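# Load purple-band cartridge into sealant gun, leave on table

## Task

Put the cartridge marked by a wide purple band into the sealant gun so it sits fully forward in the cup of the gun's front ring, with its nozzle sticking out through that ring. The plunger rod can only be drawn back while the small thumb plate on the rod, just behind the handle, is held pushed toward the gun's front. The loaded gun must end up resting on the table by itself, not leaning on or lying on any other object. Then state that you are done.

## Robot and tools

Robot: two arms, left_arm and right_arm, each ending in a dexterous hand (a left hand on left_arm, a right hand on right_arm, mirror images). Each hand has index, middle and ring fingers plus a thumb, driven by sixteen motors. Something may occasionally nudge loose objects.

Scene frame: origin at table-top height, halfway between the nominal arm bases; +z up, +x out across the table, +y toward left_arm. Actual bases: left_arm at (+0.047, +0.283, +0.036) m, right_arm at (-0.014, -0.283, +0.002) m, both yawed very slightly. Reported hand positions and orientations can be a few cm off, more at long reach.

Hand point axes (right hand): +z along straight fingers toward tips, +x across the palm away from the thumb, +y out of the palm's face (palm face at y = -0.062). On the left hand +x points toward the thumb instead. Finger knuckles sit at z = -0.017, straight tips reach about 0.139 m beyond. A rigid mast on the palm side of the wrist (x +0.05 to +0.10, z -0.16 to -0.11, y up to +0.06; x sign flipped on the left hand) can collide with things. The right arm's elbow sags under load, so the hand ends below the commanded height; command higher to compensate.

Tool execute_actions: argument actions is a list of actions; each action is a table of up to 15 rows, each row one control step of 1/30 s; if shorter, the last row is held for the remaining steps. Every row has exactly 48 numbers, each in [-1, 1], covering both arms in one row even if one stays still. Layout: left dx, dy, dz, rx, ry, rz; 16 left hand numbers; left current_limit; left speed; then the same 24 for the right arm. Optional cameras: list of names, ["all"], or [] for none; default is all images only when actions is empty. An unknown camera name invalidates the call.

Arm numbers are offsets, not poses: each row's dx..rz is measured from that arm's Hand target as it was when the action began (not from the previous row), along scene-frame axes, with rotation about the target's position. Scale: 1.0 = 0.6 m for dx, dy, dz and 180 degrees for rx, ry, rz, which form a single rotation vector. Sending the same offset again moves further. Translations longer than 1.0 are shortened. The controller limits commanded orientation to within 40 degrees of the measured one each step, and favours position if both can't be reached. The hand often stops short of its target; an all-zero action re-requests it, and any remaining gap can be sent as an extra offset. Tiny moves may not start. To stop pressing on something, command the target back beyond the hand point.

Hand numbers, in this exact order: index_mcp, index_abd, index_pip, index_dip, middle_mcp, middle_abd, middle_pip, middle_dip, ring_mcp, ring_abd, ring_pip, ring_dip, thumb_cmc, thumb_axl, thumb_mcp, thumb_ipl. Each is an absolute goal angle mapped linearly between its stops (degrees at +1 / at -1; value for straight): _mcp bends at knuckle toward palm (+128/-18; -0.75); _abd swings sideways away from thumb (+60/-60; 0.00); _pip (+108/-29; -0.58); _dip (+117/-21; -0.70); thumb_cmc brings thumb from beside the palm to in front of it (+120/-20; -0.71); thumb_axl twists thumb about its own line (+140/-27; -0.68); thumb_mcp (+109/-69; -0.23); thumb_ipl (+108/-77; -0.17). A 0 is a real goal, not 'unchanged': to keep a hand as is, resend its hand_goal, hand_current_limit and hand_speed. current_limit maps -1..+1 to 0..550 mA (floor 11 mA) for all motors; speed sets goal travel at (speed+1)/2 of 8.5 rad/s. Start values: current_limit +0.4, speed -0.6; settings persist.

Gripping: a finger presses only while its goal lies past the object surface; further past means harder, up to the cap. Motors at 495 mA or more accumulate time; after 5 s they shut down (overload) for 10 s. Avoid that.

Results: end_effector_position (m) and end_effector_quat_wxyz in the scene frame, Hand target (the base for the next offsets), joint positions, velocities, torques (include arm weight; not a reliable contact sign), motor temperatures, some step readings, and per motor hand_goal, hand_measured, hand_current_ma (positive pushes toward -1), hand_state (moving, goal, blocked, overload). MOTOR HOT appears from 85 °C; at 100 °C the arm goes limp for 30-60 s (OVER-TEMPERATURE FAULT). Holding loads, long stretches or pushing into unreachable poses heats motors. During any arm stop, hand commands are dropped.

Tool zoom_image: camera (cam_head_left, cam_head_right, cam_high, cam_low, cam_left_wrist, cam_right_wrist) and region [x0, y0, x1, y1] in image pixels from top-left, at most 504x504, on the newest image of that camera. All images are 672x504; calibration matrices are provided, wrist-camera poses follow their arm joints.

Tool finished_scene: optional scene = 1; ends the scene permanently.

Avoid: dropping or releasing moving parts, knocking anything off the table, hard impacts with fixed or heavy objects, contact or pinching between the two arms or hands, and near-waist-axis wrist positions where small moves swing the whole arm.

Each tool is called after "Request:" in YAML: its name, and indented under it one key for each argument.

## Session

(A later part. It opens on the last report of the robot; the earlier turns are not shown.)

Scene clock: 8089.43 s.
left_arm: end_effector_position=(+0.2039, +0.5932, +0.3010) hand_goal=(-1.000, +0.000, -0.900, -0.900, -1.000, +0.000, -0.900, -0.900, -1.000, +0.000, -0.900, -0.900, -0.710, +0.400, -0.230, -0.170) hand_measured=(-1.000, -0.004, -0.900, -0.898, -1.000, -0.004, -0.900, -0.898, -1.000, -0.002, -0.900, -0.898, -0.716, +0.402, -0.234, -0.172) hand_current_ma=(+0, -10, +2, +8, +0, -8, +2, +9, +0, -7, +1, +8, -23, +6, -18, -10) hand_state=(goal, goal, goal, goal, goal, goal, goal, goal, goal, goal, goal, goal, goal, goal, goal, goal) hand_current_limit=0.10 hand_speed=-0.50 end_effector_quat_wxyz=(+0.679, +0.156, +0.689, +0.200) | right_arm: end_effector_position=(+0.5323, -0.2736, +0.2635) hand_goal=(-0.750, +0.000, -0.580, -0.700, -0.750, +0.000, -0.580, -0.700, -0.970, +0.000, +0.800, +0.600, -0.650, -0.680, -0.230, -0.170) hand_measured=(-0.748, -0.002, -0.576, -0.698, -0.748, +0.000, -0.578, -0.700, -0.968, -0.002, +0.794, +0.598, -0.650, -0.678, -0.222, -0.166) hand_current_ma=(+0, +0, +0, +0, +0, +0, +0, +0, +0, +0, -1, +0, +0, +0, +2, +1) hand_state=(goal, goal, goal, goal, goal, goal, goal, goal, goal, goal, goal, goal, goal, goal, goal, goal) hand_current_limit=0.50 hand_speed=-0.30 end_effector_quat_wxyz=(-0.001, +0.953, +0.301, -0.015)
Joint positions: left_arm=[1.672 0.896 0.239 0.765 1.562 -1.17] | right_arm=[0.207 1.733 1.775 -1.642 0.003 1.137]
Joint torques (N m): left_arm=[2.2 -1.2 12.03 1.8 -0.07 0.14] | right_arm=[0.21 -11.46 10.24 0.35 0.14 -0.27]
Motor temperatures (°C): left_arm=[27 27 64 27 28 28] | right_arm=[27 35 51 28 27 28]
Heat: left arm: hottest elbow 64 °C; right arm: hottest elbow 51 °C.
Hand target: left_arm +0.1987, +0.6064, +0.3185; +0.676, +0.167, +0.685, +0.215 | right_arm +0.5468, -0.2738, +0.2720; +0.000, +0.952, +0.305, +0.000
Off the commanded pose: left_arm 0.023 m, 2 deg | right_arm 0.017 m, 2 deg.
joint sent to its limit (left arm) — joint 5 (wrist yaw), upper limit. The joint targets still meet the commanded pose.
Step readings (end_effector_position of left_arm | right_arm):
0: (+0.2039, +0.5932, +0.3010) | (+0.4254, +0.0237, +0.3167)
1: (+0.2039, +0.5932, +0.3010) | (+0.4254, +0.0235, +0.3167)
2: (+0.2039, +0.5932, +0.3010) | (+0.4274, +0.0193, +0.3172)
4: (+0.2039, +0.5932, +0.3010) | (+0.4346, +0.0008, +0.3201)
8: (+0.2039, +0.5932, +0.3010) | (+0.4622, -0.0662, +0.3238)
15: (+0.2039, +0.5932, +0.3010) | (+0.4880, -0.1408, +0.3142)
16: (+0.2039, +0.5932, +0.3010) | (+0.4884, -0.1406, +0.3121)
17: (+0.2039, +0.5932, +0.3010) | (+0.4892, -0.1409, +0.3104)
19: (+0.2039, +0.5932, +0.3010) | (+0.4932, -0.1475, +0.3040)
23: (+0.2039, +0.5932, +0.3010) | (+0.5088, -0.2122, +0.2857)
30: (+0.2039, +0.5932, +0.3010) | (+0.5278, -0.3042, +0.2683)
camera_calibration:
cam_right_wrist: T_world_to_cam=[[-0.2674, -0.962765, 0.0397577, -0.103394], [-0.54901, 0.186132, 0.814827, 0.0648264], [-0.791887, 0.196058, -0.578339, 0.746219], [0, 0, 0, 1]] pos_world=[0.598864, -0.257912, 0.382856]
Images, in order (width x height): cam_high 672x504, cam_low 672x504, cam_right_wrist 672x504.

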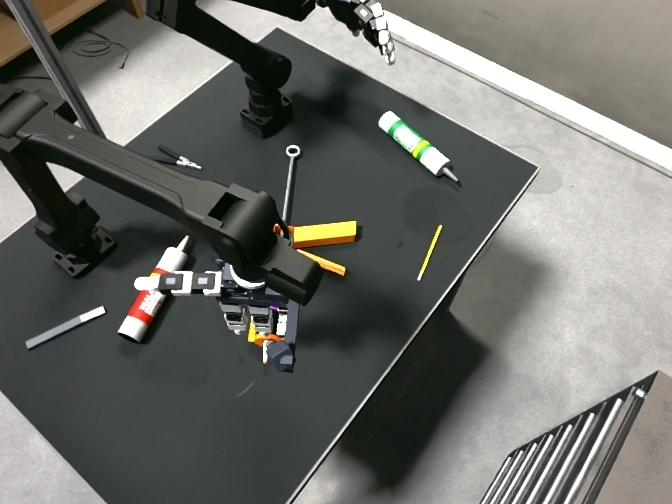

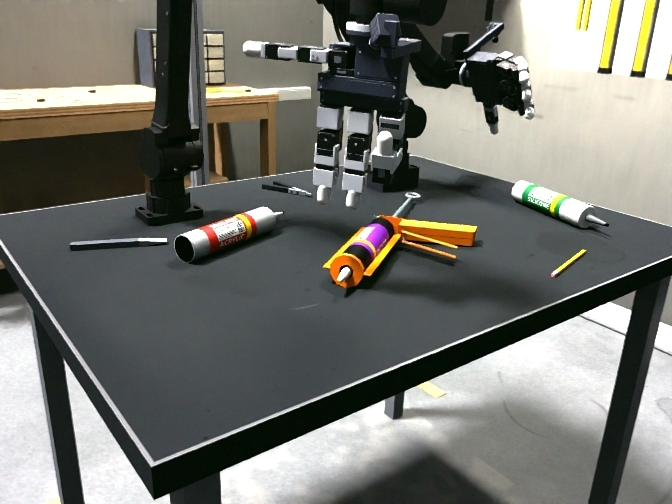

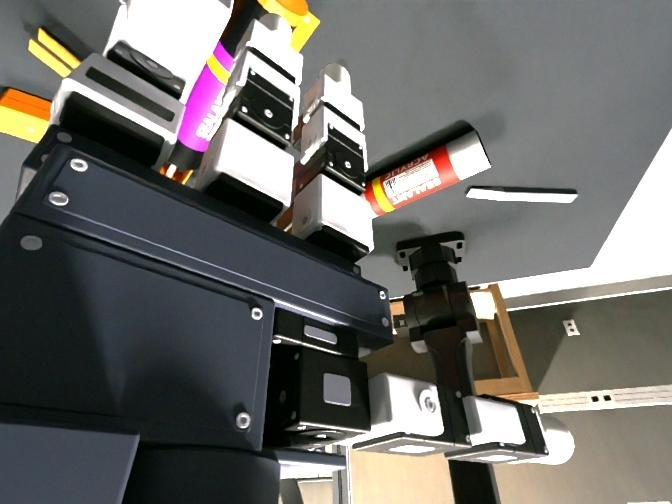

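Request:
zoom_image:
  camera: "cam_right_wrist"
  region: [200, 0, 400, 150]

Request:
zoom_image:
  camera: "cam_low"
  region: [300, 150, 440, 300]

Scaled by 2.520 from the camera's 672x504 image, which has a finer 960x720 frame.

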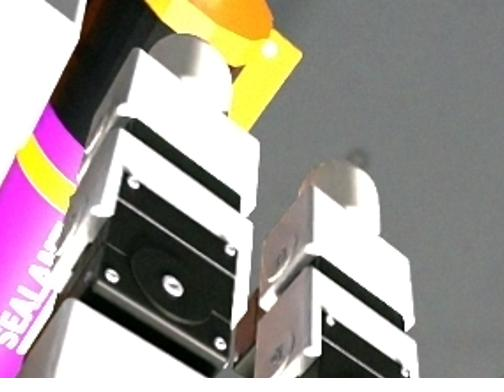

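Scaled by 3.360 from the camera's 672x504 image, which has a finer 960x720 frame.

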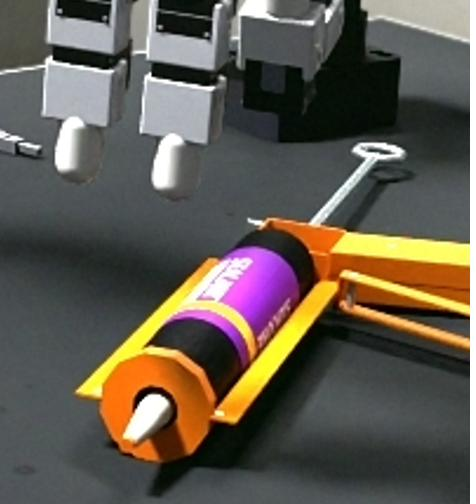

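Request:
execute_actions:
  actions:
    - [[0,0,0,0,0,0,-1,0,-0.9,-0.9,-1,0,-0.9,-0.9,-1,0,-0.9,-0.9,-0.71,0.4,-0.23,-0.17,0.1,-0.5,0.012,0.001,-0.06,0,0,0,-0.75,0,-0.58,-0.7,-0.75,0,-0.58,-0.7,-0.97,0,0.8,0.6,-0.65,-0.68,-0.23,-0.17,0.5,-0.3],[0,0,0,0,0,0,-1,0,-0.9,-0.9,-1,0,-0.9,-0.9,-1,0,-0.9,-0.9,-0.71,0.4,-0.23,-0.17,0.1,-0.5,0.024,0.002,-0.12,0,0,0,-0.75,0,-0.58,-0.7,-0.75,0,-0.58,-0.7,-0.97,0,0.8,0.6,-0.65,-0.68,-0.23,-0.17,0.5,-0.3]]
  cameras: ["cam_high","cam_low","cam_right_wrist"]

Request:
zoom_image:
  camera: "cam_right_wrist"
  region: [200, 0, 400, 150]

Request:
zoom_image:
  camera: "cam_low"
  region: [300, 180, 420, 300]

Scene clock: 8123.90 s.
left_arm: end_effector_position=(+0.2039, +0.5932, +0.3010) hand_goal=(-1.000, +0.000, -0.900, -0.900, -1.000, +0.000, -0.900, -0.900, -1.000, +0.000, -0.900, -0.900, -0.710, +0.400, -0.230, -0.170) hand_measured=(-1.000, -0.004, -0.900, -0.898, -1.000, -0.004, -0.900, -0.898, -1.000, -0.002, -0.900, -0.898, -0.716, +0.402, -0.234, -0.172) hand_current_ma=(+0, -10, +2, +8, +0, -8, +2, +9, +0, -7, +1, +8, -23, +6, -18, -10) hand_state=(goal, goal, goal, goal, goal, goal, goal, goal, goal, goal, goal, goal, goal, goal, goal, goal) hand_current_limit=0.10 hand_speed=-0.50 end_effector_quat_wxyz=(+0.679, +0.156, +0.689, +0.200) | right_arm: end_effector_position=(+0.5547, -0.2695, +0.1962) hand_goal=(-0.750, +0.000, -0.580, -0.700, -0.750, +0.000, -0.580, -0.700, -0.970, +0.000, +0.800, +0.600, -0.650, -0.680, -0.230, -0.170) hand_measured=(-0.748, -0.002, -0.578, -0.698, -0.748, +0.000, -0.578, -0.700, -0.968, -0.002, +0.794, +0.598, -0.650, -0.678, -0.222, -0.166) hand_current_ma=(+0, +0, +0, +0, +0, +0, +0, +0, +0, +0, -1, +0, +0, +0, +2, +1) hand_state=(goal, goal, goal, goal, goal, goal, goal, goal, goal, goal, goal, goal, goal, goal, goal, goal) hand_current_limit=0.50 hand_speed=-0.30 end_effector_quat_wxyz=(+0.000, +0.953, +0.304, -0.009)
Joint positions: left_arm=[1.672 0.896 0.239 0.765 1.562 -1.17] | right_arm=[0.207 1.794 1.681 -1.476 0.003 1.132]
Joint torques (N m): left_arm=[2.26 -1.08 11.95 1.91 -0.06 0.16] | right_arm=[-0.38 -12.92 8.25 0.5 0.11 -0.27]
Motor temperatures (°C): left_arm=[27 27 64 27 28 28] | right_arm=[27 35 56 28 27 28]
Heat: left arm: hottest elbow 64 °C; right arm: hottest elbow 56 °C.
Hand target: left_arm +0.1987, +0.6064, +0.3185; +0.676, +0.167, +0.685, +0.215 | right_arm +0.5612, -0.2725, +0.2000; +0.000, +0.952, +0.305, +0.000
Off the commanded pose: left_arm 0.023 m, 2 deg | right_arm 0.008 m, 1 deg.
joint sent to its limit (left arm) — joint 5 (wrist yaw), upper limit. The joint targets still meet the commanded pose.
Step readings (end_effector_position of left_arm | right_arm):
0: (+0.2039, +0.5932, +0.3010) | (+0.5323, -0.2736, +0.2635)
1: (+0.2039, +0.5932, +0.3010) | (+0.5324, -0.2736, +0.2635)
2: (+0.2039, +0.5932, +0.3010) | (+0.5336, -0.2734, +0.2634)
4: (+0.2039, +0.5932, +0.3010) | (+0.5411, -0.2720, +0.2583)
8: (+0.2039, +0.5932, +0.3010) | (+0.5491, -0.2705, +0.2317)
15: (+0.2039, +0.5932, +0.3010) | (+0.5538, -0.2697, +0.1966)
camera_calibration:
cam_right_wrist: T_world_to_cam=[[-0.263049, -0.964151, 0.0349001, -0.0925919], [-0.558658, 0.181711, 0.809248, 0.136409], [-0.786579, 0.193374, -0.58643, 0.722175], [0, 0, 0, 1]] pos_world=[0.619898, -0.25371, 0.316347]
Images, in order (width x height): cam_high 672x504, cam_low 672x504, cam_right_wrist 672x504.

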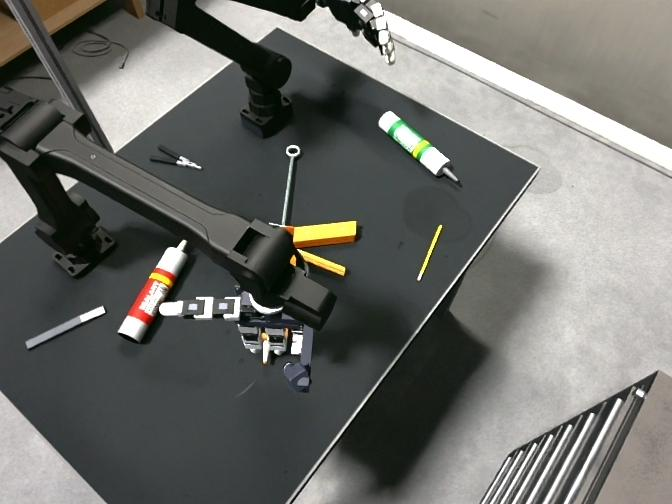

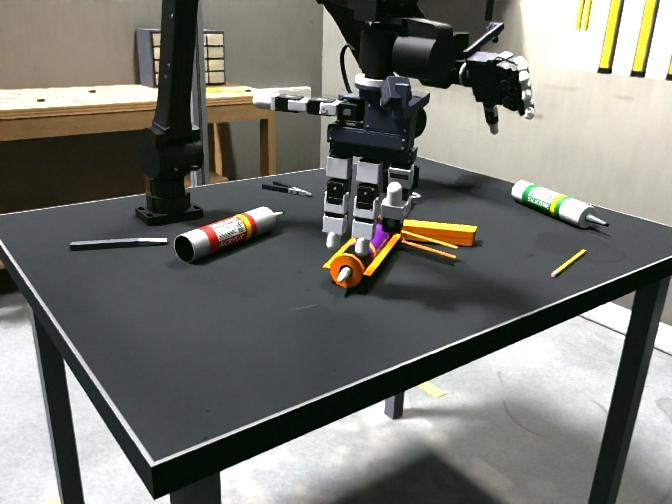

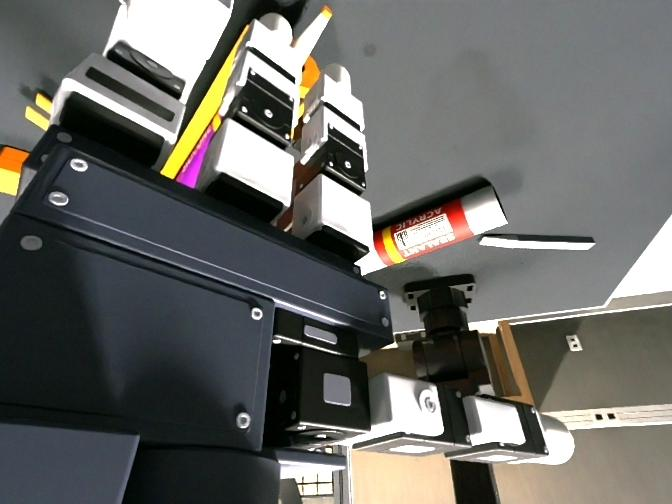

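Scaled by 2.520 from the camera's 672x504 image, which has a finer 960x720 frame.

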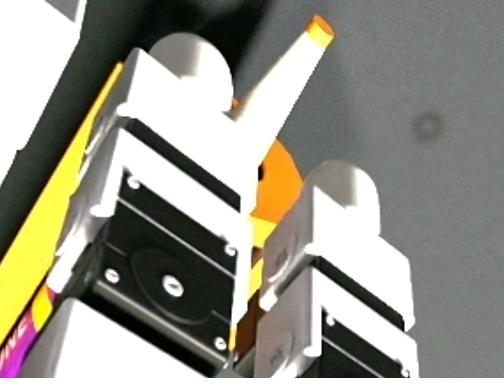

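Scaled by 4.200 from the camera's 672x504 image, which has a finer 960x720 frame.

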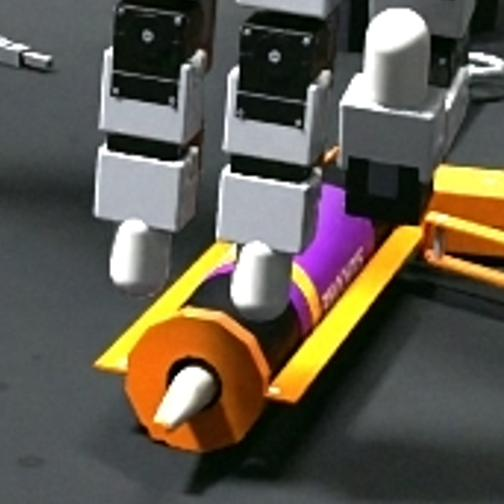

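Request:
execute_actions:
  actions:
    - [[0,0,0,0,0,0,-1,0,-0.9,-0.9,-1,0,-0.9,-0.9,-1,0,-0.9,-0.9,-0.71,0.4,-0.23,-0.17,0.1,-0.5,-0.023,0.007,-0.01,0,0,0,-0.75,0,-0.58,-0.7,-0.75,0,-0.58,-0.7,-0.97,0,0.8,0.6,-0.65,-0.68,-0.23,-0.17,0.5,-0.3],[0,0,0,0,0,0,-1,0,-0.9,-0.9,-1,0,-0.9,-0.9,-1,0,-0.9,-0.9,-0.71,0.4,-0.23,-0.17,0.1,-0.5,-0.023,0.007,-0.05,0,0,0,-0.75,0,-0.58,-0.7,-0.75,0,-0.58,-0.7,-0.97,0,0.8,0.6,-0.65,-0.68,-0.23,-0.17,0.5,-0.3]]
  cameras: ["cam_high","cam_low","cam_right_wrist"]

Request:
zoom_image:
  camera: "cam_right_wrist"
  region: [200, 0, 400, 150]

Request:
zoom_image:
  camera: "cam_low"
  region: [300, 180, 420, 300]

Request:
zoom_image:
  camera: "cam_high"
  region: [220, 290, 320, 390]

Scene clock: 8147.40 s.
left_arm: end_effector_position=(+0.2039, +0.5932, +0.3010) hand_goal=(-1.000, +0.000, -0.900, -0.900, -1.000, +0.000, -0.900, -0.900, -1.000, +0.000, -0.900, -0.900, -0.710, +0.400, -0.230, -0.170) hand_measured=(-1.000, -0.004, -0.900, -0.898, -1.000, -0.004, -0.900, -0.898, -1.000, -0.002, -0.900, -0.898, -0.716, +0.402, -0.234, -0.172) hand_current_ma=(+0, -10, +2, +8, +0, -8, +2, +9, +0, -7, +1, +8, -23, +6, -18, -10) hand_state=(goal, goal, goal, goal, goal, goal, goal, goal, goal, goal, goal, goal, goal, goal, goal, goal) hand_current_limit=0.10 hand_speed=-0.50 end_effector_quat_wxyz=(+0.679, +0.156, +0.689, +0.200) | right_arm: end_effector_position=(+0.5443, -0.2714, +0.1618) hand_goal=(-0.750, +0.000, -0.580, -0.700, -0.750, +0.000, -0.580, -0.700, -0.970, +0.000, +0.800, +0.600, -0.650, -0.680, -0.230, -0.170) hand_measured=(-0.748, -0.002, -0.578, -0.698, -0.748, +0.000, -0.578, -0.700, -0.968, -0.002, +0.794, +0.598, -0.650, -0.678, -0.222, -0.166) hand_current_ma=(+0, +0, +0, +0, +0, +0, +0, +0, +0, +0, -1, +0, +0, +0, +2, +1) hand_state=(goal, goal, goal, goal, goal, goal, goal, goal, goal, goal, goal, goal, goal, goal, goal, goal) hand_current_limit=0.50 hand_speed=-0.30 end_effector_quat_wxyz=(+0.000, +0.953, +0.304, -0.013)
Joint positions: left_arm=[1.672 0.896 0.239 0.765 1.562 -1.17] | right_arm=[0.207 1.785 1.577 -1.389 0.003 1.132]
Joint torques (N m): left_arm=[2.61 -1.55 12.08 1.8 -0.08 0.19] | right_arm=[0.56 -13.57 7.61 0.5 0.1 -0.14]
Motor temperatures (°C): left_arm=[27 27 64 27 28 28] | right_arm=[27 35 52 28 27 28]
Heat: left arm: hottest elbow 64 °C; right arm: hottest elbow 52 °C.
Hand target: left_arm +0.1987, +0.6064, +0.3185; +0.676, +0.167, +0.685, +0.215 | right_arm +0.5473, -0.2683, +0.1701; +0.000, +0.952, +0.305, +0.000
Off the commanded pose: left_arm 0.023 m, 2 deg | right_arm 0.009 m, 1 deg.
joint sent to its limit (left arm) — joint 5 (wrist yaw), upper limit. The joint targets still meet the commanded pose.
Step readings (end_effector_position of left_arm | right_arm):
0: (+0.2039, +0.5932, +0.3010) | (+0.5547, -0.2695, +0.1962)
1: (+0.2039, +0.5932, +0.3010) | (+0.5547, -0.2695, +0.1962)
2: (+0.2039, +0.5932, +0.3010) | (+0.5547, -0.2695, +0.1951)
4: (+0.2039, +0.5932, +0.3010) | (+0.5540, -0.2696, +0.1899)
8: (+0.2039, +0.5932, +0.3010) | (+0.5460, -0.2711, +0.1700)
15: (+0.2039, +0.5932, +0.3010) | (+0.5436, -0.2715, +0.1618)
camera_calibration:
cam_right_wrist: T_world_to_cam=[[-0.262812, -0.964104, 0.0378514, -0.0965797], [-0.553177, 0.182705, 0.812782, 0.155572], [-0.790522, 0.19267, -0.581337, 0.695368], [0, 0, 0, 1]] pos_world=[0.61038, -0.255513, 0.281453]
Images, in order (width x height): cam_high 672x504, cam_low 672x504, cam_right_wrist 672x504.

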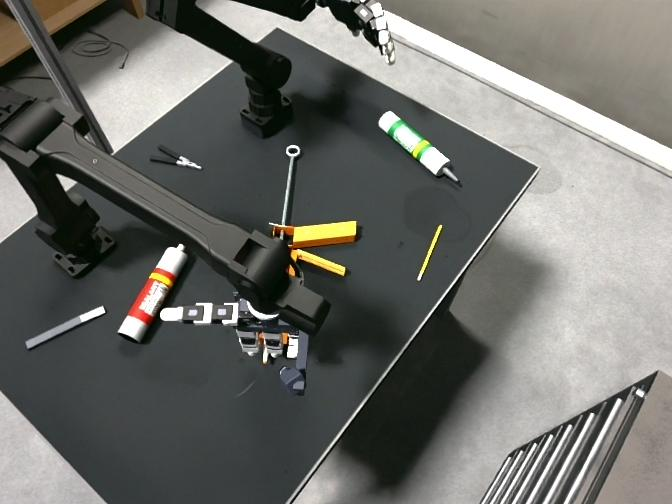

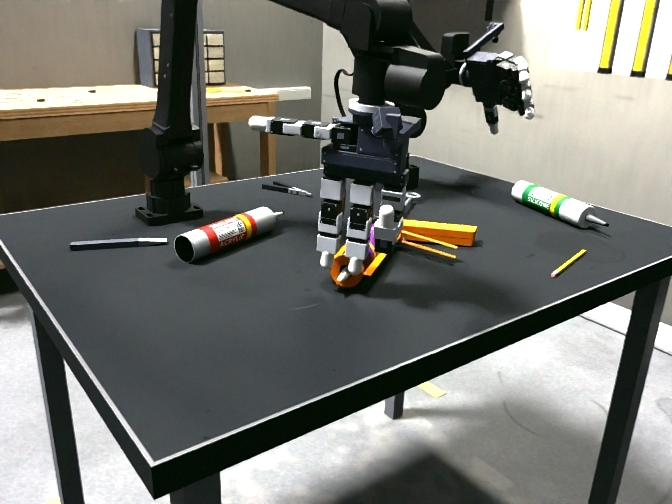

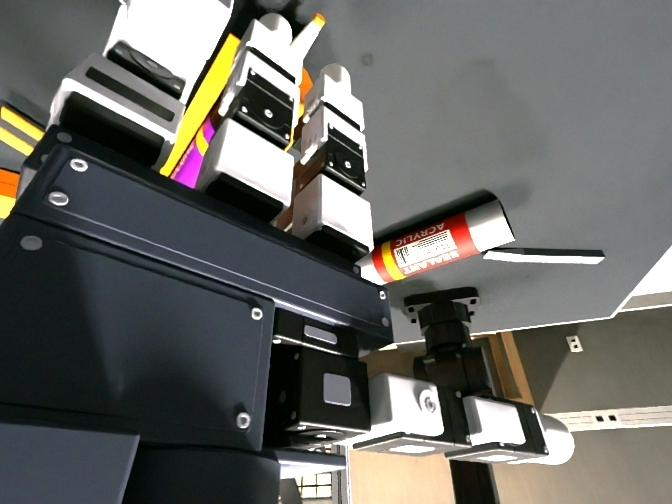

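Scaled by 2.520 from the camera's 672x504 image, which has a finer 960x720 frame.

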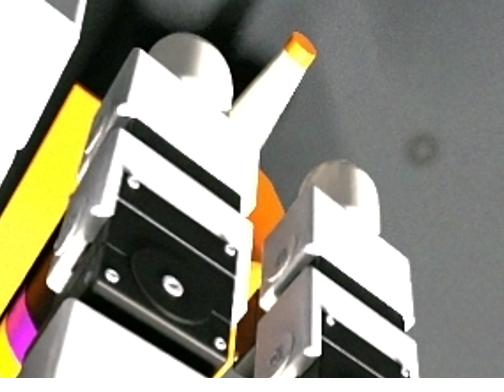

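Scaled by 4.200 from the camera's 672x504 image, which has a finer 960x720 frame.

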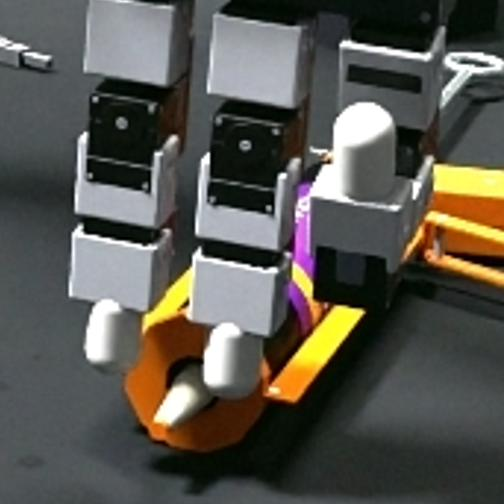

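Scaled by 5.040 from the camera's 672x504 image, which has a finer 960x720 frame.

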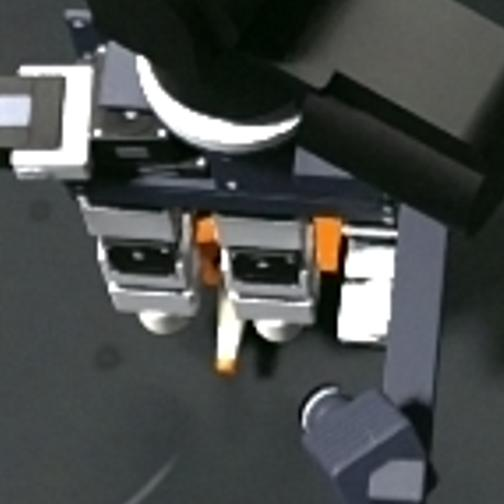

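Request:
execute_actions:
  actions:
    - [[0,0,0,0,0,0,-1,0,-0.9,-0.9,-1,0,-0.9,-0.9,-1,0,-0.9,-0.9,-0.71,0.4,-0.23,-0.17,0.1,-0.5,-0.006,0.009,-0.02,0,0,0,-0.75,0,-0.58,-0.7,-0.75,0,-0.58,-0.7,-0.97,0,0.8,0.6,-0.65,-0.68,-0.23,-0.17,0.5,-0.3],[0,0,0,0,0,0,-1,0,-0.9,-0.9,-1,0,-0.9,-0.9,-1,0,-0.9,-0.9,-0.71,0.4,-0.23,-0.17,0.1,-0.5,-0.006,0.009,-0.046,0,0,0,-0.75,0,-0.58,-0.7,-0.75,0,-0.58,-0.7,-0.97,0,0.8,0.6,-0.65,-0.68,-0.23,-0.17,0.5,-0.3]]
  cameras: ["cam_high","cam_low","cam_right_wrist"]

Request:
zoom_image:
  camera: "cam_right_wrist"
  region: [200, 0, 400, 150]

Request:
zoom_image:
  camera: "cam_low"
  region: [300, 200, 400, 300]

Request:
zoom_image:
  camera: "cam_high"
  region: [220, 290, 320, 390]

Scene clock: 8162.90 s.
left_arm: end_effector_position=(+0.2039, +0.5932, +0.3010) hand_goal=(-1.000, +0.000, -0.900, -0.900, -1.000, +0.000, -0.900, -0.900, -1.000, +0.000, -0.900, -0.900, -0.710, +0.400, -0.230, -0.170) hand_measured=(-1.000, -0.004, -0.900, -0.898, -1.000, -0.004, -0.900, -0.898, -1.000, -0.002, -0.900, -0.898, -0.716, +0.402, -0.234, -0.172) hand_current_ma=(+0, -10, +2, +8, +0, -8, +2, +9, +0, -7, +1, +8, -23, +6, -18, -10) hand_state=(goal, goal, goal, goal, goal, goal, goal, goal, goal, goal, goal, goal, goal, goal, goal, goal) hand_current_limit=0.10 hand_speed=-0.50 end_effector_quat_wxyz=(+0.679, +0.156, +0.689, +0.200) | right_arm: end_effector_position=(+0.5415, -0.2693, +0.1402) hand_goal=(-0.750, +0.000, -0.580, -0.700, -0.750, +0.000, -0.580, -0.700, -0.970, +0.000, +0.800, +0.600, -0.650, -0.680, -0.230, -0.170) hand_measured=(-0.748, -0.002, -0.578, -0.698, -0.748, +0.000, -0.578, -0.700, -0.968, -0.002, +0.794, +0.598, -0.650, -0.678, -0.222, -0.166) hand_current_ma=(+0, +0, +0, +0, +0, +0, +0, +0, +0, +0, -1, +0, +0, +0, +2, +1) hand_state=(goal, goal, goal, goal, goal, goal, goal, goal, goal, goal, goal, goal, goal, goal, goal, goal) hand_current_limit=0.50 hand_speed=-0.30 end_effector_quat_wxyz=(+0.000, +0.952, +0.306, -0.007)
Joint positions: left_arm=[1.672 0.896 0.239 0.765 1.562 -1.17] | right_arm=[0.212 1.784 1.518 -1.318 0.003 1.133]
Joint torques (N m): left_arm=[2.49 -1.26 11.89 1.87 -0.07 0.15] | right_arm=[1.03 -12.4 7.43 0.55 0.09 -0.04]
Motor temperatures (°C): left_arm=[27 27 64 27 28 28] | right_arm=[27 35 52 28 27 28]
Heat: left arm: hottest elbow 64 °C; right arm: hottest elbow 52 °C.
Hand target: left_arm +0.1987, +0.6064, +0.3185; +0.676, +0.167, +0.685, +0.215 | right_arm +0.5437, -0.2630, +0.1423; +0.000, +0.952, +0.305, +0.000
Off the commanded pose: left_arm 0.023 m, 2 deg | right_arm 0.007 m, 1 deg.
joint sent to its limit (left arm) — joint 5 (wrist yaw), upper limit. The joint targets still meet the commanded pose.
Step readings (end_effector_position of left_arm | right_arm):
0: (+0.2039, +0.5932, +0.3010) | (+0.5443, -0.2714, +0.1618)
1: (+0.2039, +0.5932, +0.3010) | (+0.5444, -0.2714, +0.1618)
2: (+0.2039, +0.5932, +0.3010) | (+0.5446, -0.2713, +0.1611)
4: (+0.2039, +0.5932, +0.3010) | (+0.5455, -0.2712, +0.1569)
8: (+0.2039, +0.5932, +0.3010) | (+0.5417, -0.2708, +0.1443)
15: (+0.2039, +0.5932, +0.3010) | (+0.5411, -0.2694, +0.1402)
camera_calibration:
cam_right_wrist: T_world_to_cam=[[-0.2591, -0.965288, 0.0329704, -0.0961631], [-0.563082, 0.1787, 0.806849, 0.176276], [-0.784733, 0.19049, -0.589837, 0.677647], [0, 0, 0, 1]] pos_world=[0.606114, -0.25341, 0.260644]
Images, in order (width x height): cam_high 672x504, cam_low 672x504, cam_right_wrist 672x504.

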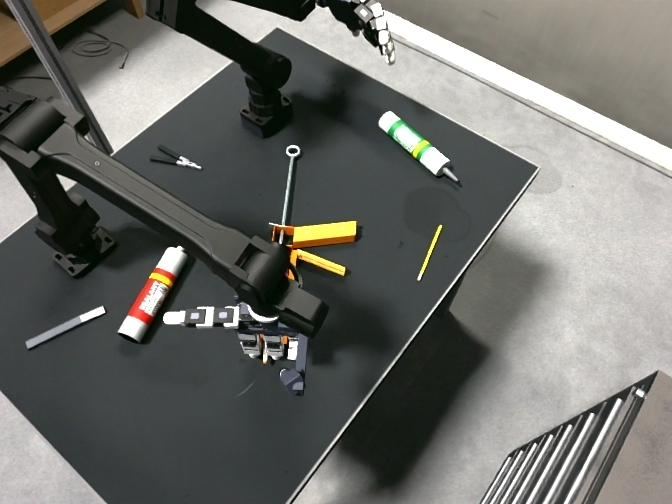

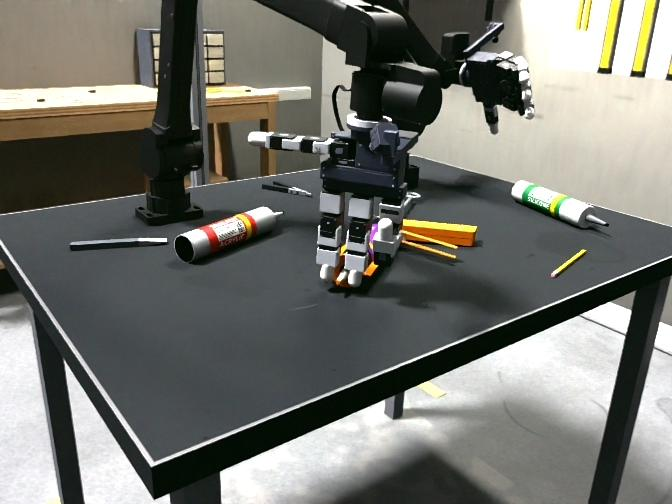

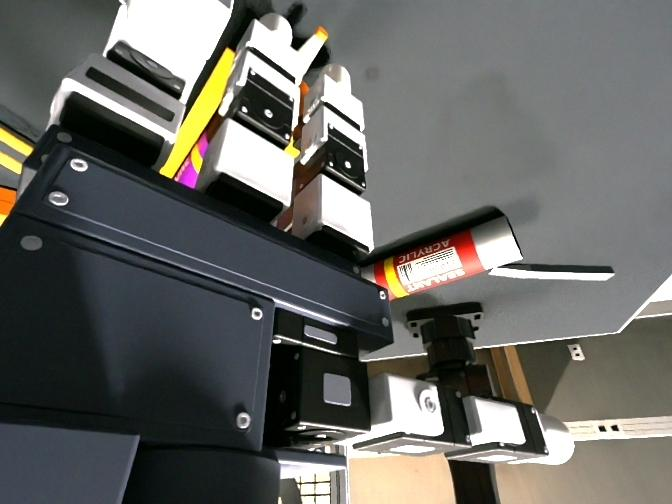

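Scaled by 2.520 from the camera's 672x504 image, which has a finer 960x720 frame.

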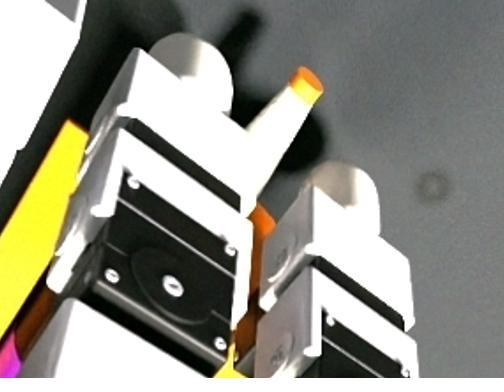

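Scaled by 5.040 from the camera's 672x504 image, which has a finer 960x720 frame.

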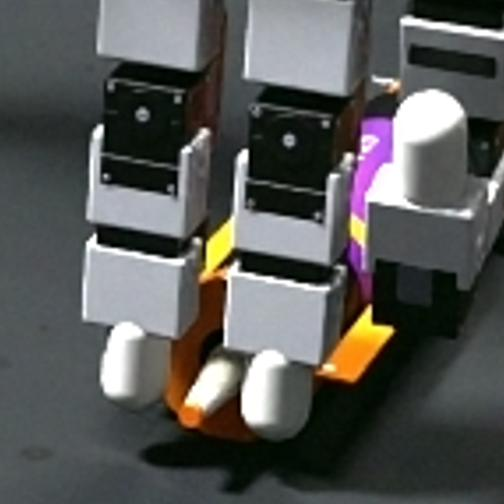

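Scaled by 5.040 from the camera's 672x504 image, which has a finer 960x720 frame.

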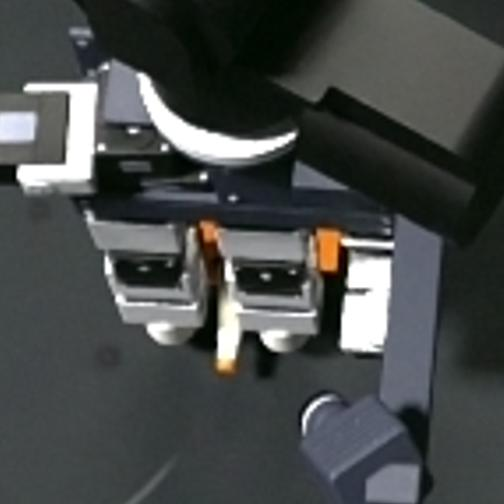

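Request:
execute_actions:
  actions:
    - [[0,0,0,0,0,0,-1,0,-0.9,-0.9,-1,0,-0.9,-0.9,-1,0,-0.9,-0.9,-0.71,0.4,-0.23,-0.17,0.1,-0.5,0,0.009,-0.012,0,0,0,-0.75,0,-0.58,-0.7,-0.75,0,-0.58,-0.7,-0.97,0,0.8,0.6,-0.65,-0.68,-0.23,-0.17,0.5,-0.3]]
    - [[0,0,0,0,0,0,-1,0,-0.9,-0.9,-1,0,-0.9,-0.9,-1,0,-0.9,-0.9,-0.71,0.4,-0.23,-0.17,0.1,-0.5,0,0,0,0,0,0,-0.75,0.15,-0.58,-0.7,-0.75,-0.15,-0.58,-0.7,-0.97,0,0.8,0.6,-0.65,-0.68,-0.23,-0.17,0.5,-0.8]]
  cameras: ["cam_high","cam_low","cam_right_wrist"]

Request:
zoom_image:
  camera: "cam_right_wrist"
  region: [200, 0, 400, 150]

Request:
zoom_image:
  camera: "cam_low"
  region: [300, 200, 400, 300]

Scene clock: 8175.63 s.
left_arm: end_effector_position=(+0.2039, +0.5932, +0.3010) hand_goal=(-1.000, +0.000, -0.900, -0.900, -1.000, +0.000, -0.900, -0.900, -1.000, +0.000, -0.900, -0.900, -0.710, +0.400, -0.230, -0.170) hand_measured=(-1.000, -0.004, -0.900, -0.898, -1.000, -0.004, -0.900, -0.898, -1.000, -0.002, -0.900, -0.898, -0.716, +0.402, -0.234, -0.172) hand_current_ma=(+0, -10, +2, +8, +0, -8, +2, +9, +0, -7, +1, +8, -23, +6, -18, -10) hand_state=(goal, goal, goal, goal, goal, goal, goal, goal, goal, goal, goal, goal, goal, goal, goal, goal) hand_current_limit=0.10 hand_speed=-0.50 end_effector_quat_wxyz=(+0.679, +0.156, +0.689, +0.200) | right_arm: end_effector_position=(+0.5418, -0.2656, +0.1380) hand_goal=(-0.750, +0.150, -0.580, -0.700, -0.750, -0.150, -0.580, -0.700, -0.970, +0.000, +0.800, +0.600, -0.650, -0.680, -0.230, -0.170) hand_measured=(-0.746, +0.068, -0.582, -0.698, -0.748, -0.098, -0.580, -0.700, -0.968, -0.002, +0.794, +0.598, -0.650, -0.678, -0.222, -0.166) hand_current_ma=(+0, -93, +0, +0, +0, +42, +0, +0, +0, +0, -1, +0, +0, +0, +2, +1) hand_state=(goal, blocked, goal, goal, goal, blocked, goal, goal, goal, goal, goal, goal, goal, goal, goal, goal) hand_current_limit=0.50 hand_speed=-0.80 end_effector_quat_wxyz=(+0.002, +0.952, +0.306, -0.004)
Joint positions: left_arm=[1.672 0.896 0.239 0.765 1.562 -1.17] | right_arm=[0.219 1.784 1.511 -1.305 0.005 1.14]
Joint torques (N m): left_arm=[1.9 -0.97 12.08 1.84 -0.06 0.14] | right_arm=[1.26 -12.22 7.28 0.68 0 -0.01]
Motor temperatures (°C): left_arm=[27 27 64 27 28 28] | right_arm=[27 35 50 28 27 28]
Heat: left arm: hottest elbow 64 °C; right arm: hottest elbow 50 °C.
Hand target: left_arm +0.1987, +0.6064, +0.3185; +0.676, +0.167, +0.685, +0.215 | right_arm +0.5438, -0.2577, +0.1351; +0.000, +0.952, +0.305, +0.000
Off the commanded pose: left_arm 0.023 m, 2 deg | right_arm 0.009 m, 1 deg.
joint sent to its limit (left arm) — joint 5 (wrist yaw), upper limit. The joint targets still meet the commanded pose.
Step readings (end_effector_position of left_arm | right_arm):
0: (+0.2039, +0.5932, +0.3010) | (+0.5415, -0.2693, +0.1402)
1: (+0.2039, +0.5932, +0.3010) | (+0.5416, -0.2693, +0.1402)
2: (+0.2039, +0.5932, +0.3010) | (+0.5418, -0.2689, +0.1403)
4: (+0.2039, +0.5932, +0.3010) | (+0.5425, -0.2677, +0.1399)
8: (+0.2039, +0.5932, +0.3010) | (+0.5424, -0.2654, +0.1385)
15: (+0.2039, +0.5932, +0.3010) | (+0.5423, -0.2650, +0.1385)
16: (+0.2039, +0.5932, +0.3010) | (+0.5423, -0.2650, +0.1385)
17: (+0.2039, +0.5932, +0.3010) | (+0.5423, -0.2651, +0.1386)
19: (+0.2039, +0.5932, +0.3010) | (+0.5417, -0.2655, +0.1380)
23: (+0.2039, +0.5932, +0.3010) | (+0.5418, -0.2656, +0.1380)
30: (+0.2039, +0.5932, +0.3010) | (+0.5418, -0.2656, +0.1380)
camera_calibration:
cam_right_wrist: T_world_to_cam=[[-0.258606, -0.965435, 0.0325255, -0.0925918], [-0.568773, 0.179397, 0.802692, 0.181442], [-0.780782, 0.189082, -0.595506, 0.674169], [0, 0, 0, 1]] pos_world=[0.605633, -0.249414, 0.258841]
Images, in order (width x height): cam_high 672x504, cam_low 672x504, cam_right_wrist 672x504.

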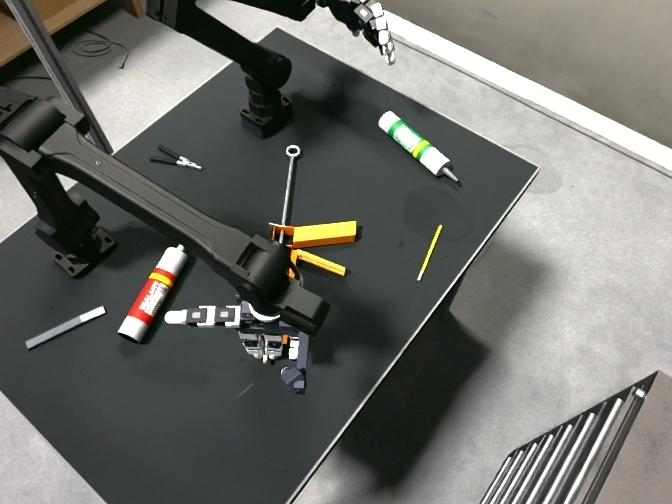

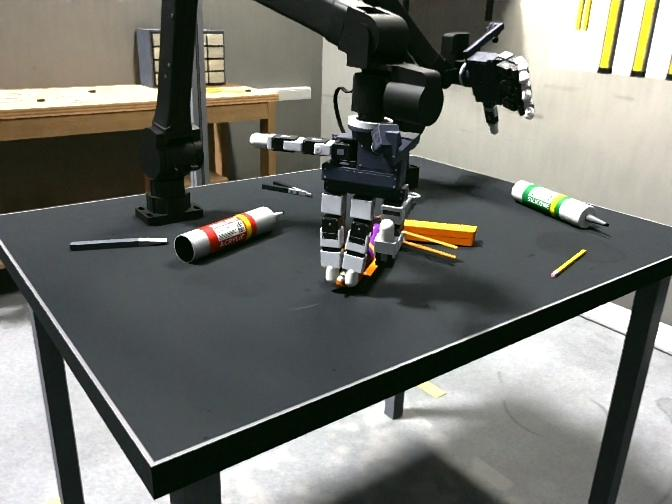

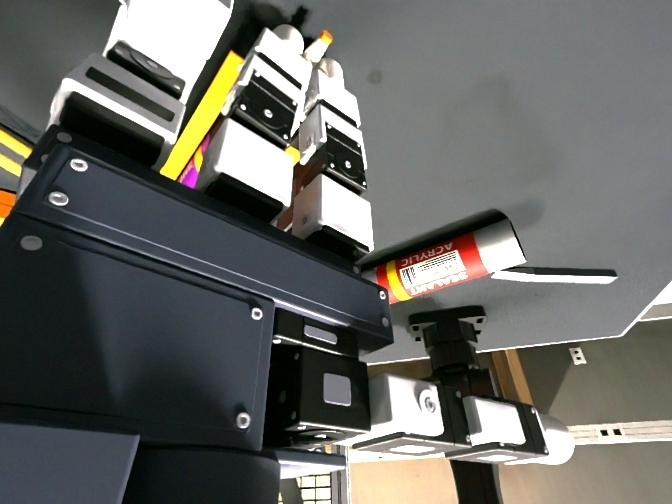

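Scaled by 2.520 from the camera's 672x504 image, which has a finer 960x720 frame.

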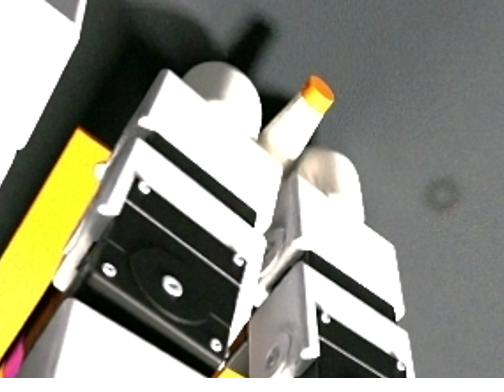

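Scaled by 5.040 from the camera's 672x504 image, which has a finer 960x720 frame.

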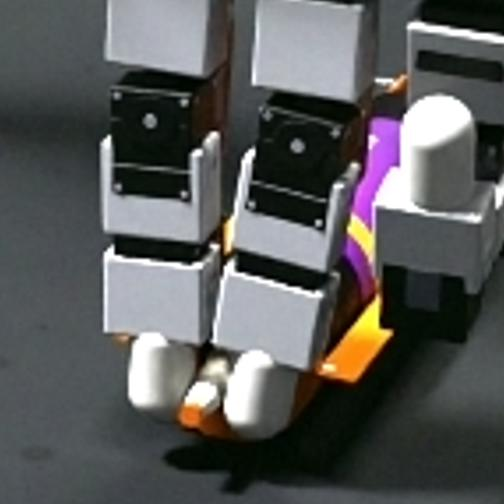

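Request:
execute_actions:
  actions:
    - [[0,0,0,0,0,0,-1,0,-0.9,-0.9,-1,0,-0.9,-0.9,-1,0,-0.9,-0.9,-0.71,0.4,-0.23,-0.17,0.1,-0.5,0,0,0,0,0,0,-0.75,0.35,-0.58,-0.7,-0.75,-0.35,-0.58,-0.7,-0.97,0,0.8,0.6,-0.65,-0.68,-0.23,-0.17,0.6,-0.8]]
  cameras: ["cam_high","cam_low","cam_right_wrist"]

Scene clock: 8197.07 s.
left_arm: end_effector_position=(+0.2039, +0.5932, +0.3010) hand_goal=(-1.000, +0.000, -0.900, -0.900, -1.000, +0.000, -0.900, -0.900, -1.000, +0.000, -0.900, -0.900, -0.710, +0.400, -0.230, -0.170) hand_measured=(-1.000, -0.004, -0.900, -0.898, -1.000, -0.004, -0.900, -0.898, -1.000, -0.002, -0.900, -0.898, -0.716, +0.402, -0.234, -0.172) hand_current_ma=(+0, -10, +2, +8, +0, -8, +2, +9, +0, -7, +1, +8, -23, +6, -18, -10) hand_state=(goal, goal, goal, goal, goal, goal, goal, goal, goal, goal, goal, goal, goal, goal, goal, goal) hand_current_limit=0.10 hand_speed=-0.50 end_effector_quat_wxyz=(+0.679, +0.156, +0.689, +0.200) | right_arm: end_effector_position=(+0.5418, -0.2656, +0.1380) hand_goal=(-0.750, +0.350, -0.580, -0.700, -0.750, -0.350, -0.580, -0.700, -0.970, +0.000, +0.800, +0.600, -0.650, -0.680, -0.230, -0.170) hand_measured=(-0.746, +0.084, -0.582, -0.698, -0.748, -0.098, -0.580, -0.700, -0.968, -0.002, +0.794, +0.598, -0.650, -0.678, -0.222, -0.166) hand_current_ma=(+0, -440, +0, +0, +0, +440, +0, +0, +0, +0, -1, +0, +0, +0, +2, +1) hand_state=(goal, blocked, goal, goal, goal, blocked, goal, goal, goal, goal, goal, goal, goal, goal, goal, goal) hand_current_limit=0.60 hand_speed=-0.80 end_effector_quat_wxyz=(+0.002, +0.952, +0.306, -0.004)
Joint positions: left_arm=[1.672 0.896 0.239 0.765 1.562 -1.17] | right_arm=[0.219 1.784 1.511 -1.305 0.005 1.14]
Joint torques (N m): left_arm=[2.02 -1.08 12 1.74 -0.08 0.14] | right_arm=[1.2 -12.28 7.28 0.68 0 -0.01]
Motor temperatures (°C): left_arm=[27 27 64 27 28 28] | right_arm=[27 36 50 28 27 28]
Heat: left arm: hottest elbow 64 °C; right arm: hottest elbow 50 °C.
Hand target: left_arm +0.1987, +0.6064, +0.3185; +0.676, +0.167, +0.685, +0.215 | right_arm +0.5438, -0.2577, +0.1351; +0.000, +0.952, +0.305, +0.000
Off the commanded pose: left_arm 0.023 m, 2 deg | right_arm 0.009 m, 1 deg.
joint sent to its limit (left arm) — joint 5 (wrist yaw), upper limit. The joint targets still meet the commanded pose.
Step readings (end_effector_position of left_arm | right_arm):
0: (+0.2039, +0.5932, +0.3010) | (+0.5418, -0.2656, +0.1380)
1: (+0.2039, +0.5932, +0.3010) | (+0.5418, -0.2656, +0.1380)
2: (+0.2039, +0.5932, +0.3010) | (+0.5418, -0.2656, +0.1380)
4: (+0.2039, +0.5932, +0.3010) | (+0.5418, -0.2656, +0.1380)
8: (+0.2039, +0.5932, +0.3010) | (+0.5418, -0.2656, +0.1380)
15: (+0.2039, +0.5932, +0.3010) | (+0.5418, -0.2656, +0.1380)
camera_calibration:
cam_right_wrist: T_world_to_cam=[[-0.258606, -0.965435, 0.0325255, -0.0925918], [-0.568773, 0.179397, 0.802692, 0.181442], [-0.780782, 0.189082, -0.595506, 0.674169], [0, 0, 0, 1]] pos_world=[0.605633, -0.249414, 0.258841]
Images, in order (width x height): cam_high 672x504, cam_low 672x504, cam_right_wrist 672x504.

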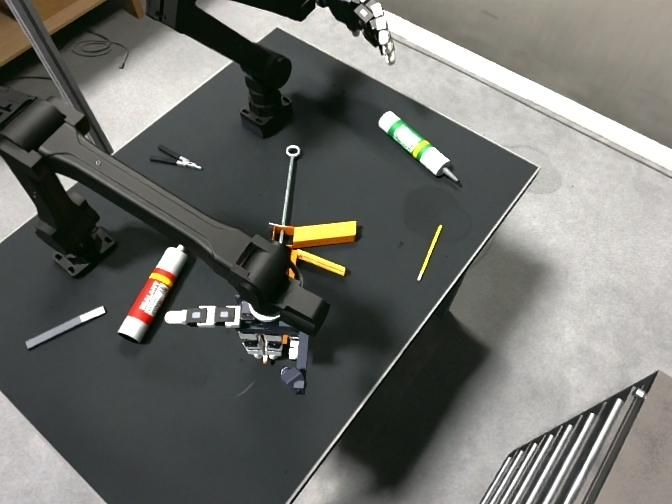

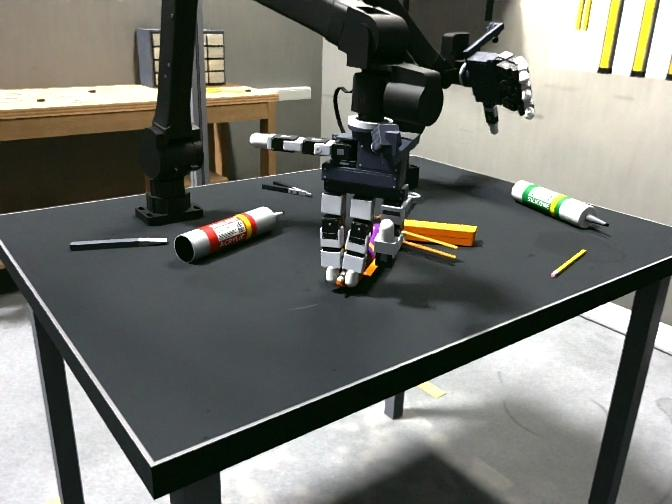

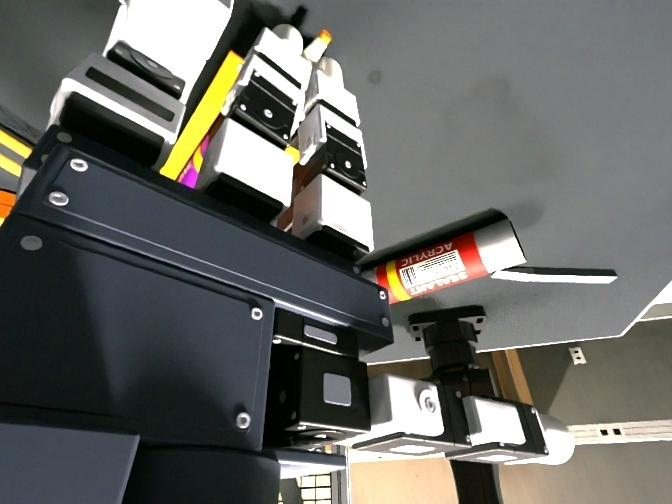

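Request:
execute_actions:
  actions:
    - [[0,0,0,0,0,0,-1,0,-0.9,-0.9,-1,0,-0.9,-0.9,-1,0,-0.9,-0.9,-0.71,0.4,-0.23,-0.17,0.1,-0.5,0.0033,-0.018,0.013,0,0,0,-0.75,0.35,-0.58,-0.7,-0.75,-0.35,-0.58,-0.7,-0.97,0,0.8,0.6,-0.65,-0.68,-0.23,-0.17,0.6,-0.8]]
  cameras: ["cam_high","cam_low","cam_right_wrist"]

Request:
zoom_image:
  camera: "cam_low"
  region: [300, 200, 420, 300]

Request:
zoom_image:
  camera: "cam_right_wrist"
  region: [200, 0, 400, 150]

Scene clock: 8205.40 s.
left_arm: end_effector_position=(+0.2039, +0.5932, +0.3010) hand_goal=(-1.000, +0.000, -0.900, -0.900, -1.000, +0.000, -0.900, -0.900, -1.000, +0.000, -0.900, -0.900, -0.710, +0.400, -0.230, -0.170) hand_measured=(-1.000, -0.004, -0.900, -0.898, -1.000, -0.004, -0.900, -0.898, -1.000, -0.002, -0.900, -0.898, -0.716, +0.402, -0.234, -0.172) hand_current_ma=(+0, -10, +2, +8, +0, -8, +2, +9, +0, -7, +1, +8, -23, +6, -18, -10) hand_state=(goal, goal, goal, goal, goal, goal, goal, goal, goal, goal, goal, goal, goal, goal, goal, goal) hand_current_limit=0.10 hand_speed=-0.50 end_effector_quat_wxyz=(+0.679, +0.156, +0.689, +0.200) | right_arm: end_effector_position=(+0.5416, -0.2658, +0.1380) hand_goal=(-0.750, +0.350, -0.580, -0.700, -0.750, -0.350, -0.580, -0.700, -0.970, +0.000, +0.800, +0.600, -0.650, -0.680, -0.230, -0.170) hand_measured=(-0.746, +0.086, -0.582, -0.698, -0.748, -0.098, -0.580, -0.700, -0.968, -0.002, +0.794, +0.598, -0.650, -0.678, -0.222, -0.166) hand_current_ma=(+0, -440, +0, +0, +0, +440, +0, +0, +0, +0, -1, +0, +0, +0, +2, +1) hand_state=(goal, blocked, goal, goal, goal, blocked, goal, goal, goal, goal, goal, goal, goal, goal, goal, goal) hand_current_limit=0.60 hand_speed=-0.80 end_effector_quat_wxyz=(+0.002, +0.952, +0.306, -0.005)
Joint positions: left_arm=[1.672 0.896 0.239 0.765 1.562 -1.17] | right_arm=[0.219 1.784 1.511 -1.306 0.005 1.14]
Joint torques (N m): left_arm=[2.14 -0.91 11.99 1.92 -0.05 0.13] | right_arm=[-0.32 -12.63 8.24 0.01 0.01 -0.21]
Motor temperatures (°C): left_arm=[27 27 64 27 28 28] | right_arm=[27 36 50 28 27 28]
Heat: left arm: hottest elbow 64 °C; right arm: hottest elbow 50 °C.
Hand target: left_arm +0.1987, +0.6064, +0.3185; +0.676, +0.167, +0.685, +0.215 | right_arm +0.5458, -0.2684, +0.1429; +0.000, +0.952, +0.305, +0.000
Off the commanded pose: left_arm 0.023 m, 2 deg | right_arm 0.007 m, 1 deg.
joint sent to its limit (left arm) — joint 5 (wrist yaw), upper limit. The joint targets still meet the commanded pose.
Step readings (end_effector_position of left_arm | right_arm):
0: (+0.2039, +0.5932, +0.3010) | (+0.5418, -0.2656, +0.1380)
1: (+0.2039, +0.5932, +0.3010) | (+0.5418, -0.2656, +0.1380)
2: (+0.2039, +0.5932, +0.3010) | (+0.5418, -0.2656, +0.1380)
4: (+0.2039, +0.5932, +0.3010) | (+0.5417, -0.2656, +0.1380)
8: (+0.2039, +0.5932, +0.3010) | (+0.5416, -0.2658, +0.1380)
15: (+0.2039, +0.5932, +0.3010) | (+0.5416, -0.2658, +0.1380)
camera_calibration:
cam_right_wrist: T_world_to_cam=[[-0.258997, -0.965317, 0.0329148, -0.0927399], [-0.568151, 0.179818, 0.803038, 0.181156], [-0.781105, 0.189284, -0.595018, 0.674206], [0, 0, 0, 1]] pos_world=[0.605531, -0.249715, 0.258742]
Images, in order (width x height): cam_high 672x504, cam_low 672x504, cam_right_wrist 672x504.

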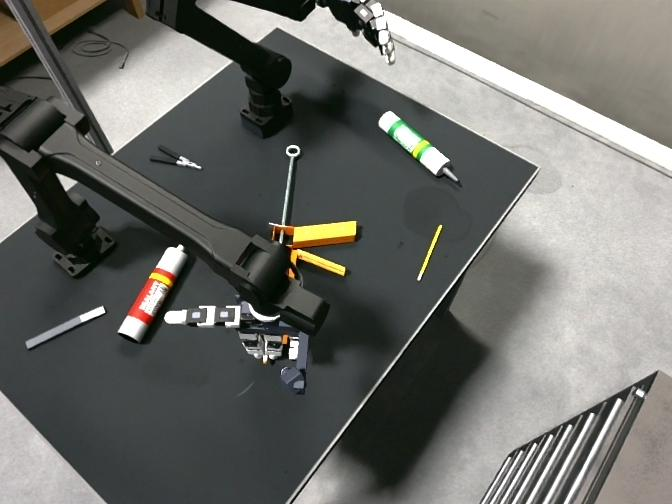

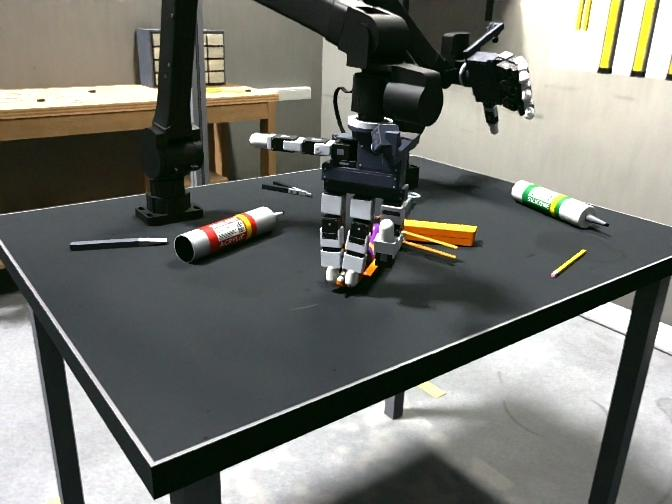

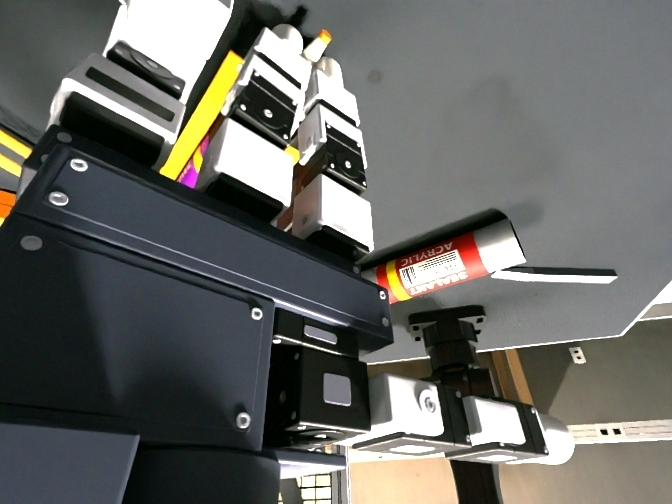

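Scaled by 4.200 from the camera's 672x504 image, which has a finer 960x720 frame.

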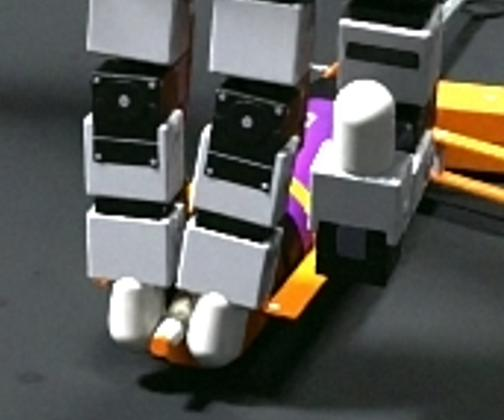

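Scaled by 2.520 from the camera's 672x504 image, which has a finer 960x720 frame.

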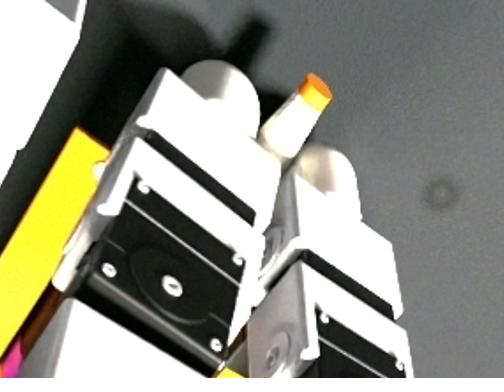

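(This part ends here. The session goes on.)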